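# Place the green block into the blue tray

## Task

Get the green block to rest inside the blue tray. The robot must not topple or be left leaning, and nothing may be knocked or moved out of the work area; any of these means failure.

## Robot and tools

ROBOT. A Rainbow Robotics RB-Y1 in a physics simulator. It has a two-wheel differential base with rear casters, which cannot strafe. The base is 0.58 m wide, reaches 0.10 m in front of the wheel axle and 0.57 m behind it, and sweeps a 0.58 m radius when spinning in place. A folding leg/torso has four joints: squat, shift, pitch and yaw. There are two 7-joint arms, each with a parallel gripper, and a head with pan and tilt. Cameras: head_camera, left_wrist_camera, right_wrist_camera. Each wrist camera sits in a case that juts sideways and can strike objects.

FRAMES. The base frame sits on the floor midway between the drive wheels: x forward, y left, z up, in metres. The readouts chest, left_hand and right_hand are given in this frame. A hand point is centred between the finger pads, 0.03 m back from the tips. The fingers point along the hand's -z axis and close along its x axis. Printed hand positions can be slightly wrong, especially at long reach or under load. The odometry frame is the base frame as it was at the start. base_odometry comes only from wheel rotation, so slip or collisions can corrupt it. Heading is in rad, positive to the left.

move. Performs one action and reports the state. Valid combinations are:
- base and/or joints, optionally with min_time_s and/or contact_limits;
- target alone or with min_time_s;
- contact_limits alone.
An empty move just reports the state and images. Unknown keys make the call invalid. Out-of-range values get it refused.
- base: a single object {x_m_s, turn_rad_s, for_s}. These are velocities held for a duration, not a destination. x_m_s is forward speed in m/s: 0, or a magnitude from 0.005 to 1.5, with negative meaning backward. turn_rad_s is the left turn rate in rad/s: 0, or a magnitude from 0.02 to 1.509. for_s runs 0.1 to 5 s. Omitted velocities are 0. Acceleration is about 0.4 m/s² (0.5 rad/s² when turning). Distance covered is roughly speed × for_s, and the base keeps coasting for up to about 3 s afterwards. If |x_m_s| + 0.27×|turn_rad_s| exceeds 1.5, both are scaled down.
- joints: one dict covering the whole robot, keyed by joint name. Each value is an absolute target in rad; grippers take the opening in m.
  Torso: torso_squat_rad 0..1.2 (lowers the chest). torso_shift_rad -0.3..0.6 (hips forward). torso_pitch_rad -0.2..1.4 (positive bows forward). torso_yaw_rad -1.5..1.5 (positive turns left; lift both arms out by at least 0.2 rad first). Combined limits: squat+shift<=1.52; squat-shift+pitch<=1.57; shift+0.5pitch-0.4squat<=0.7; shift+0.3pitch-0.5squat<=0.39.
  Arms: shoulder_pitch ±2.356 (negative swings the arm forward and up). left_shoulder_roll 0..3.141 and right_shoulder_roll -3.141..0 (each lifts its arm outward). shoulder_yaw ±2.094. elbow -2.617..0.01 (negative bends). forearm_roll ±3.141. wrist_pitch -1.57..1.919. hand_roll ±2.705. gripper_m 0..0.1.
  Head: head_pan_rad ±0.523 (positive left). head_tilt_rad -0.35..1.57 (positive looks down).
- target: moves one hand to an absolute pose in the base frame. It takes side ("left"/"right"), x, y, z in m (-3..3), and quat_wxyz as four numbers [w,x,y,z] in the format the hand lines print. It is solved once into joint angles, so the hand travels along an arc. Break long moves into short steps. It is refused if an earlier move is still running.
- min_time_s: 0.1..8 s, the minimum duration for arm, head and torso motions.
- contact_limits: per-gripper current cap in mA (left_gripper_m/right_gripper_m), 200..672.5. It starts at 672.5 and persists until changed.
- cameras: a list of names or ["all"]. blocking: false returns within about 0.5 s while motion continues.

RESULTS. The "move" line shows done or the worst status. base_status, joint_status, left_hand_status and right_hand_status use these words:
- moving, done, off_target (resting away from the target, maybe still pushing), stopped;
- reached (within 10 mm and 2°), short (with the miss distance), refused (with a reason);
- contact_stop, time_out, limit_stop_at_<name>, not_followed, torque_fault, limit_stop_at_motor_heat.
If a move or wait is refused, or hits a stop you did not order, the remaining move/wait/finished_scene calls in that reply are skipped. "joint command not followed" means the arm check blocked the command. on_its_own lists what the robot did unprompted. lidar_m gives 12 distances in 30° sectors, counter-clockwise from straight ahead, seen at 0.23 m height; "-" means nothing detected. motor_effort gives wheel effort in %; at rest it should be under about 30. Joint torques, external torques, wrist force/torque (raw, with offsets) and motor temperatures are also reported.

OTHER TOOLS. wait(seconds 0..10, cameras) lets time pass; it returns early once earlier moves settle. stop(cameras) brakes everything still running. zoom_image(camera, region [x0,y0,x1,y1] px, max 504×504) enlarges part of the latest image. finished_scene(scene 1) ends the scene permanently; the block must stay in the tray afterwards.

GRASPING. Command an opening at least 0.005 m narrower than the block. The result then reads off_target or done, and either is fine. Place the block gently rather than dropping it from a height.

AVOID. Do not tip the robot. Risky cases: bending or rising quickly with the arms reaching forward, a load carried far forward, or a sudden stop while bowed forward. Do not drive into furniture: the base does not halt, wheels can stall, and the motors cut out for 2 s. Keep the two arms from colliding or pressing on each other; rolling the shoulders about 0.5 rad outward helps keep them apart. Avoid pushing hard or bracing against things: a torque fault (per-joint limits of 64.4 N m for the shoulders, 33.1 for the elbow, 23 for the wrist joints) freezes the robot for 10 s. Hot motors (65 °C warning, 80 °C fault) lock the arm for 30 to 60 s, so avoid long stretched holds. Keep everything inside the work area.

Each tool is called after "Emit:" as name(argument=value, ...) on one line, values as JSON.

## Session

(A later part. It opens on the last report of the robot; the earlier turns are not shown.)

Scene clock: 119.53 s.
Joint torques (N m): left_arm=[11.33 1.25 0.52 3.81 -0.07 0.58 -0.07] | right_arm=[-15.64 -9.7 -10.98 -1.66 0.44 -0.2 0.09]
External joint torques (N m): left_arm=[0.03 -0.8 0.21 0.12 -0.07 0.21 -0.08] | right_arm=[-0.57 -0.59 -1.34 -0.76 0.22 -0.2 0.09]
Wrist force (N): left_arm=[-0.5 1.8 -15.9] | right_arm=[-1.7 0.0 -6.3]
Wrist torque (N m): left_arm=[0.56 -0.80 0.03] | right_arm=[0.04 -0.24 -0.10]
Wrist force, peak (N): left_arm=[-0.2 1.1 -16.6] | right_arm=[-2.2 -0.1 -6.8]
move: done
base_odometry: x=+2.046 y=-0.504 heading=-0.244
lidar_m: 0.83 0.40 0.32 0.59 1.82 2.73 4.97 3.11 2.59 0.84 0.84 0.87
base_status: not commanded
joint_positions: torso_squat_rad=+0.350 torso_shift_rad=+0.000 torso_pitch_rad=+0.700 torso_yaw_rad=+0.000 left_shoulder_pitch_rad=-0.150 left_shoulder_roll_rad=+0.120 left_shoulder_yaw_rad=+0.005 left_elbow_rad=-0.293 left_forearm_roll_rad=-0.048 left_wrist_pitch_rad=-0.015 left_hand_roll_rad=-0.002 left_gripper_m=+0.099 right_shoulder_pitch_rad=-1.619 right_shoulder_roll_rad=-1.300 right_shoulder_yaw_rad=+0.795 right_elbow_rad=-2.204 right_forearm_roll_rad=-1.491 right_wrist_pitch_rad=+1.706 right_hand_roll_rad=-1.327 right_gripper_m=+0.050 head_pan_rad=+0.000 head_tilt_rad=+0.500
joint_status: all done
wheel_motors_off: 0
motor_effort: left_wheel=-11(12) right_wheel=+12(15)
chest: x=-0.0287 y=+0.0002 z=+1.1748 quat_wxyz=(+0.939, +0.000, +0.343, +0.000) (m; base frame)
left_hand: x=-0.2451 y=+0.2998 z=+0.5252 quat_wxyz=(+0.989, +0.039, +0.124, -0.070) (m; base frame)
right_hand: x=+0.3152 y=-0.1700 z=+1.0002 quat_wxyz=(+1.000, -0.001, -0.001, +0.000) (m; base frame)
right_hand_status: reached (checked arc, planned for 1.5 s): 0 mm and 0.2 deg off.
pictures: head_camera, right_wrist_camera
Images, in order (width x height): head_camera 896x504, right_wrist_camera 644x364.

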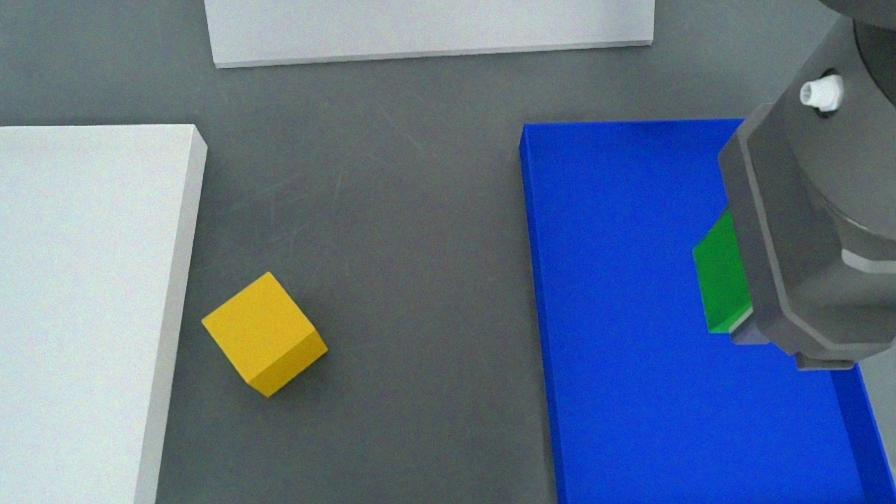

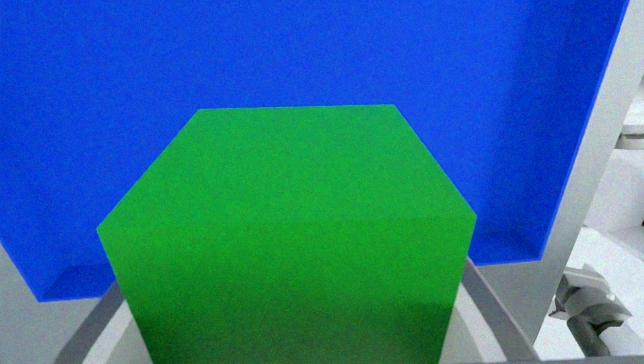

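Emit:
move(target={"side": "right", "x": 0.315, "y": -0.17, "z": 0.93, "quat_wxyz": [1, 0, 0, 0]}, min_time_s=1.2)

Emit:
move(target={"side": "right", "x": 0.315, "y": -0.17, "z": 0.914, "quat_wxyz": [1, 0, 0, 0]}, min_time_s=0.8, cameras=["head_camera", "right_wrist_camera"])

Scene clock: 124.67 s.
Joint torques (N m): left_arm=[11.74 1.67 0.46 3.95 -0.06 0.4 -0.05] | right_arm=[-15.3 -7.64 -8.13 -1.77 0.49 -0.29 0.05]
External joint torques (N m): left_arm=[0.43 -0.37 0.14 0.26 -0.06 0.03 -0.06] | right_arm=[-0.46 1.93 1.46 0.68 0.27 -0.29 0.05]
Wrist force (N): left_arm=[-0.6 1.7 -15.7] | right_arm=[-2.1 0.1 -6.3]
Wrist torque (N m): left_arm=[0.55 -0.81 0.01] | right_arm=[0.03 -0.27 -0.10]
Wrist force, peak (N): left_arm=[-0.3 1.7 -16.7] | right_arm=[-2.0 -0.4 -6.8]
move: done
base_odometry: x=+2.046 y=-0.504 heading=-0.244
lidar_m: 0.82 0.39 0.33 0.59 1.82 2.75 4.98 3.12 2.59 0.83 0.86 0.87
base_status: not commanded
joint_positions: torso_squat_rad=+0.350 torso_shift_rad=+0.000 torso_pitch_rad=+0.700 torso_yaw_rad=+0.000 left_shoulder_pitch_rad=-0.150 left_shoulder_roll_rad=+0.120 left_shoulder_yaw_rad=+0.005 left_elbow_rad=-0.293 left_forearm_roll_rad=-0.048 left_wrist_pitch_rad=-0.015 left_hand_roll_rad=-0.002 left_gripper_m=+0.099 right_shoulder_pitch_rad=-1.484 right_shoulder_roll_rad=-1.249 right_shoulder_yaw_rad=+0.898 right_elbow_rad=-2.161 right_forearm_roll_rad=-1.292 right_wrist_pitch_rad=+1.578 right_hand_roll_rad=-1.290 right_gripper_m=+0.050 head_pan_rad=+0.000 head_tilt_rad=+0.500
joint_status: all done
wheel_motors_off: 0
motor_effort: left_wheel=-11(12) right_wheel=+11(14)
chest: x=-0.0287 y=+0.0002 z=+1.1748 quat_wxyz=(+0.939, +0.000, +0.343, +0.000) (m; base frame)
left_hand: x=-0.2451 y=+0.2998 z=+0.5252 quat_wxyz=(+0.989, +0.039, +0.124, -0.070) (m; base frame)
right_hand: x=+0.3152 y=-0.1701 z=+0.9302 quat_wxyz=(+1.000, +0.000, +0.000, +0.000) (m; base frame)
right_hand_status: reached (checked arc, planned for 1.2 s): 0 mm and 0.0 deg off.
pictures: none

Scene clock: 125.80 s.
Joint torques (N m): left_arm=[11.65 1.12 0.64 3.58 -0.24 0.55 -0.21] | right_arm=[-14.62 -7.5 -8.05 -1.97 0.58 -0.37 0.28]
External joint torques (N m): left_arm=[0.34 -0.92 0.32 -0.11 -0.24 0.18 -0.22] | right_arm=[0.18 2.11 1.48 0.8 0.36 -0.37 0.28]
Wrist force (N): left_arm=[-0.6 1.3 -15.8] | right_arm=[-2.0 -0.1 -6.4]
Wrist torque (N m): left_arm=[0.61 -0.79 0.03] | right_arm=[0.05 -0.25 -0.10]
Wrist force, peak (N): left_arm=[-0.8 1.7 -16.5] | right_arm=[-2.0 0.0 -6.6]
move: done
base_odometry: x=+2.046 y=-0.504 heading=-0.244
lidar_m: 0.82 0.39 0.32 0.59 1.83 2.74 4.98 3.12 2.58 0.83 0.85 0.86
base_status: not commanded
joint_positions: torso_squat_rad=+0.350 torso_shift_rad=+0.000 torso_pitch_rad=+0.700 torso_yaw_rad=+0.000 left_shoulder_pitch_rad=-0.150 left_shoulder_roll_rad=+0.120 left_shoulder_yaw_rad=+0.005 left_elbow_rad=-0.293 left_forearm_roll_rad=-0.048 left_wrist_pitch_rad=-0.015 left_hand_roll_rad=-0.002 left_gripper_m=+0.099 right_shoulder_pitch_rad=-1.458 right_shoulder_roll_rad=-1.233 right_shoulder_yaw_rad=+0.921 right_elbow_rad=-2.141 right_forearm_roll_rad=-1.249 right_wrist_pitch_rad=+1.549 right_hand_roll_rad=-1.281 right_gripper_m=+0.050 head_pan_rad=+0.000 head_tilt_rad=+0.500
joint_status: all done
wheel_motors_off: 0
motor_effort: left_wheel=-11(12) right_wheel=+11(14)
chest: x=-0.0287 y=+0.0002 z=+1.1748 quat_wxyz=(+0.939, +0.000, +0.343, +0.000) (m; base frame)
left_hand: x=-0.2451 y=+0.2998 z=+0.5252 quat_wxyz=(+0.989, +0.039, +0.124, -0.070) (m; base frame)
right_hand: x=+0.3152 y=-0.1701 z=+0.9143 quat_wxyz=(+1.000, +0.000, +0.000, +0.000) (m; base frame)
right_hand_status: reached (checked arc, planned for 0.8 s): 0 mm and 0.0 deg off.
pictures: head_camera, right_wrist_camera
Images, in order (width x height): head_camera 896x504, right_wrist_camera 644x364.

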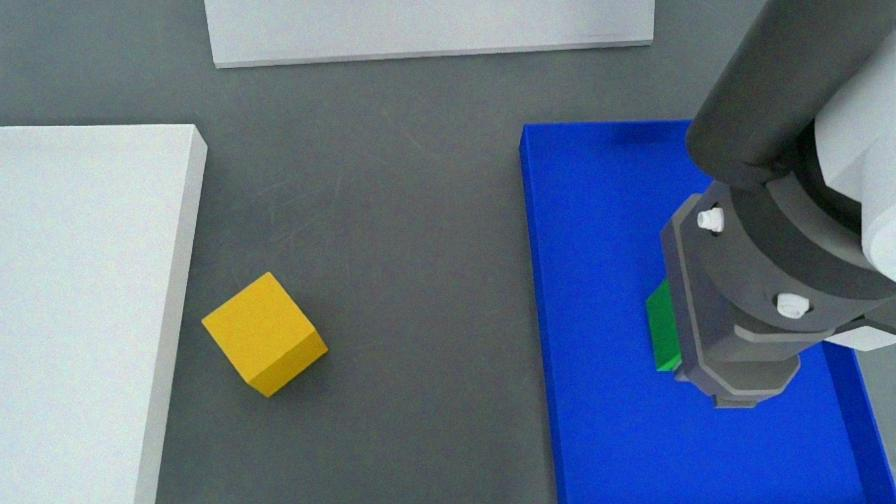

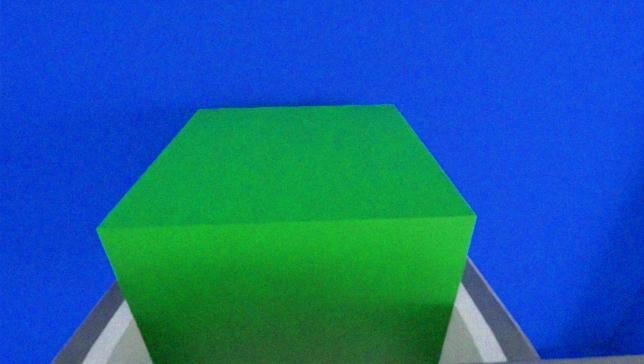

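Emit:
move(target={"side": "right", "x": 0.315, "y": -0.17, "z": 0.91, "quat_wxyz": [1, 0, 0, 0]}, min_time_s=0.5)

Emit:
move(joints={"right_gripper_m": 0.09})

Emit:
move(target={"side": "right", "x": 0.315, "y": -0.17, "z": 1.02, "quat_wxyz": [1, 0, 0, 0]}, min_time_s=1.5, cameras=["head_camera", "right_wrist_camera"])

Scene clock: 129.93 s.
Joint torques (N m): left_arm=[11.66 1.28 0.35 3.63 -0.07 0.66 0.2] | right_arm=[-14.5 -7.64 -7.65 -2.04 0.61 -0.3 0.33]
External joint torques (N m): left_arm=[0.36 -0.76 0.03 -0.06 -0.08 0.29 0.19] | right_arm=[0.29 1.98 1.87 0.8 0.38 -0.29 0.33]
Wrist force (N): left_arm=[-0.3 1.5 -16.1] | right_arm=[-2.1 0.2 -6.4]
Wrist torque (N m): left_arm=[0.57 -0.78 0.03] | right_arm=[0.03 -0.27 -0.11]
Wrist force, peak (N): left_arm=[-0.6 1.8 -16.5] | right_arm=[-2.0 0.0 -6.7]
move: done
base_odometry: x=+2.046 y=-0.504 heading=-0.244
lidar_m: 0.82 0.41 0.32 0.59 1.83 2.74 4.98 3.12 2.59 0.84 0.86 0.86
base_status: not commanded
joint_positions: torso_squat_rad=+0.350 torso_shift_rad=+0.000 torso_pitch_rad=+0.700 torso_yaw_rad=+0.000 left_shoulder_pitch_rad=-0.150 left_shoulder_roll_rad=+0.120 left_shoulder_yaw_rad=+0.005 left_elbow_rad=-0.293 left_forearm_roll_rad=-0.048 left_wrist_pitch_rad=-0.015 left_hand_roll_rad=-0.002 left_gripper_m=+0.099 right_shoulder_pitch_rad=-1.452 right_shoulder_roll_rad=-1.229 right_shoulder_yaw_rad=+0.927 right_elbow_rad=-2.136 right_forearm_roll_rad=-1.238 right_wrist_pitch_rad=+1.542 right_hand_roll_rad=-1.279 right_gripper_m=+0.050 head_pan_rad=+0.000 head_tilt_rad=+0.500
joint_status: all done
wheel_motors_off: 0
motor_effort: left_wheel=-10(12) right_wheel=+11(15)
chest: x=-0.0287 y=+0.0002 z=+1.1748 quat_wxyz=(+0.939, +0.000, +0.343, +0.000) (m; base frame)
left_hand: x=-0.2451 y=+0.2998 z=+0.5252 quat_wxyz=(+0.989, +0.039, +0.124, -0.070) (m; base frame)
right_hand: x=+0.3152 y=-0.1701 z=+0.9103 quat_wxyz=(+1.000, +0.000, +0.000, +0.000) (m; base frame)
right_hand_status: reached (checked arc, planned for 0.5 s): 0 mm and 0.0 deg off.
pictures: none

Scene clock: 130.90 s.
Joint torques (N m): left_arm=[11.89 1.36 0.71 3.8 -0.24 0.66 -0.02] | right_arm=[-14.34 -7.4 -7.59 -2.34 0.64 -0.41 0.33]
External joint torques (N m): left_arm=[0.59 -0.68 0.4 0.11 -0.25 0.29 -0.03] | right_arm=[0.45 2.22 1.93 0.5 0.42 -0.4 0.33]
Wrist force (N): left_arm=[-0.7 1.7 -16.1] | right_arm=[-1.7 0.0 -5.8]
Wrist torque (N m): left_arm=[0.56 -0.80 0.02] | right_arm=[0.04 -0.23 -0.11]
Wrist force, peak (N): left_arm=[-0.5 1.4 -16.5] | right_arm=[-1.9 -0.1 -6.5]
move: done
base_odometry: x=+2.046 y=-0.504 heading=-0.244
lidar_m: 0.81 0.40 0.32 0.58 1.84 2.74 4.98 3.11 2.58 0.83 0.85 0.87
base_status: not commanded
joint_positions: torso_squat_rad=+0.350 torso_shift_rad=+0.000 torso_pitch_rad=+0.700 torso_yaw_rad=+0.000 left_shoulder_pitch_rad=-0.150 left_shoulder_roll_rad=+0.120 left_shoulder_yaw_rad=+0.005 left_elbow_rad=-0.293 left_forearm_roll_rad=-0.048 left_wrist_pitch_rad=-0.015 left_hand_roll_rad=-0.002 left_gripper_m=+0.099 right_shoulder_pitch_rad=-1.452 right_shoulder_roll_rad=-1.229 right_shoulder_yaw_rad=+0.927 right_elbow_rad=-2.136 right_forearm_roll_rad=-1.238 right_wrist_pitch_rad=+1.542 right_hand_roll_rad=-1.279 right_gripper_m=+0.090 head_pan_rad=+0.000 head_tilt_rad=+0.500
joint_status: all done
wheel_motors_off: 0
motor_effort: left_wheel=-11(12) right_wheel=+10(15)
chest: x=-0.0287 y=+0.0002 z=+1.1748 quat_wxyz=(+0.939, +0.000, +0.343, +0.000) (m; base frame)
left_hand: x=-0.2451 y=+0.2998 z=+0.5252 quat_wxyz=(+0.989, +0.039, +0.124, -0.070) (m; base frame)
right_hand: x=+0.3152 y=-0.1701 z=+0.9103 quat_wxyz=(+1.000, +0.000, +0.000, +0.000) (m; base frame)
pictures: none

Scene clock: 132.73 s.
Joint torques (N m): left_arm=[11.56 1.24 0.38 3.9 -0.12 0.71 0.1] | right_arm=[-16.46 -10.09 -10.58 -1.36 0.2 0.03 -0.19]
External joint torques (N m): left_arm=[0.26 -0.8 0.07 0.21 -0.12 0.34 0.09] | right_arm=[-1.32 -1.16 -0.97 -0.9 -0.02 0.03 -0.19]
Wrist force (N): left_arm=[-0.3 1.6 -15.8] | right_arm=[-1.9 0.0 -5.6]
Wrist torque (N m): left_arm=[0.58 -0.78 0.01] | right_arm=[0.04 -0.23 0.06]
Wrist force, peak (N): left_arm=[-0.6 1.4 -16.7] | right_arm=[-2.0 -0.1 -6.0]
move: done
base_odometry: x=+2.046 y=-0.504 heading=-0.244
lidar_m: 0.82 0.40 0.32 0.58 1.81 2.74 4.98 3.12 2.61 0.84 0.85 0.87
base_status: not commanded
joint_positions: torso_squat_rad=+0.350 torso_shift_rad=+0.000 torso_pitch_rad=+0.700 torso_yaw_rad=+0.000 left_shoulder_pitch_rad=-0.150 left_shoulder_roll_rad=+0.120 left_shoulder_yaw_rad=+0.005 left_elbow_rad=-0.293 left_forearm_roll_rad=-0.048 left_wrist_pitch_rad=-0.015 left_hand_roll_rad=-0.002 left_gripper_m=+0.099 right_shoulder_pitch_rad=-1.657 right_shoulder_roll_rad=-1.310 right_shoulder_yaw_rad=+0.764 right_elbow_rad=-2.202 right_forearm_roll_rad=-1.549 right_wrist_pitch_rad=+1.741 right_hand_roll_rad=-1.332 right_gripper_m=+0.090 head_pan_rad=+0.000 head_tilt_rad=+0.500
joint_status: all done
wheel_motors_off: 0
motor_effort: left_wheel=-12(12) right_wheel=+13(15)
chest: x=-0.0287 y=+0.0002 z=+1.1748 quat_wxyz=(+0.939, +0.000, +0.343, +0.000) (m; base frame)
left_hand: x=-0.2451 y=+0.2998 z=+0.5252 quat_wxyz=(+0.989, +0.039, +0.124, -0.070) (m; base frame)
right_hand: x=+0.3150 y=-0.1699 z=+1.0199 quat_wxyz=(+1.000, +0.000, +0.000, +0.000) (m; base frame)
right_hand_status: reached (checked arc, planned for 1.5 s): 0 mm and 0.0 deg off.
pictures: head_camera, right_wrist_camera
Images, in order (width x height): head_camera 896x504, right_wrist_camera 644x364.

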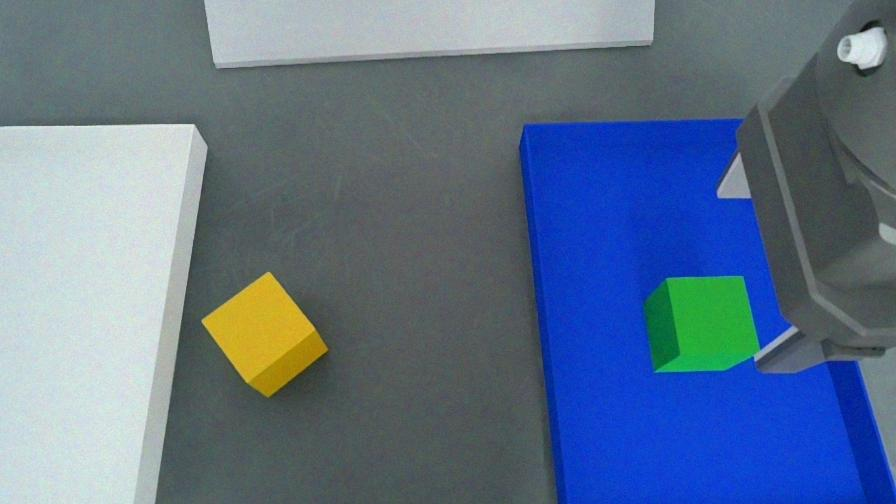

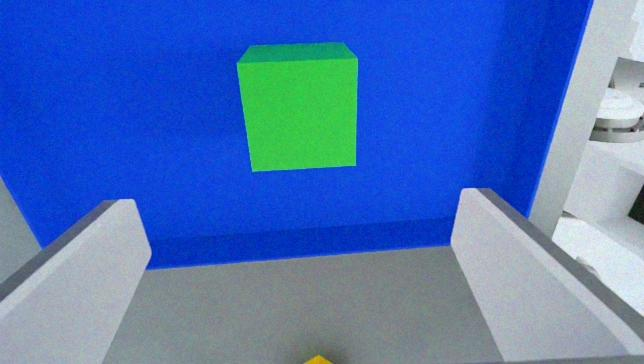

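Emit:
finished_scene()

The scene is finished: the task was done.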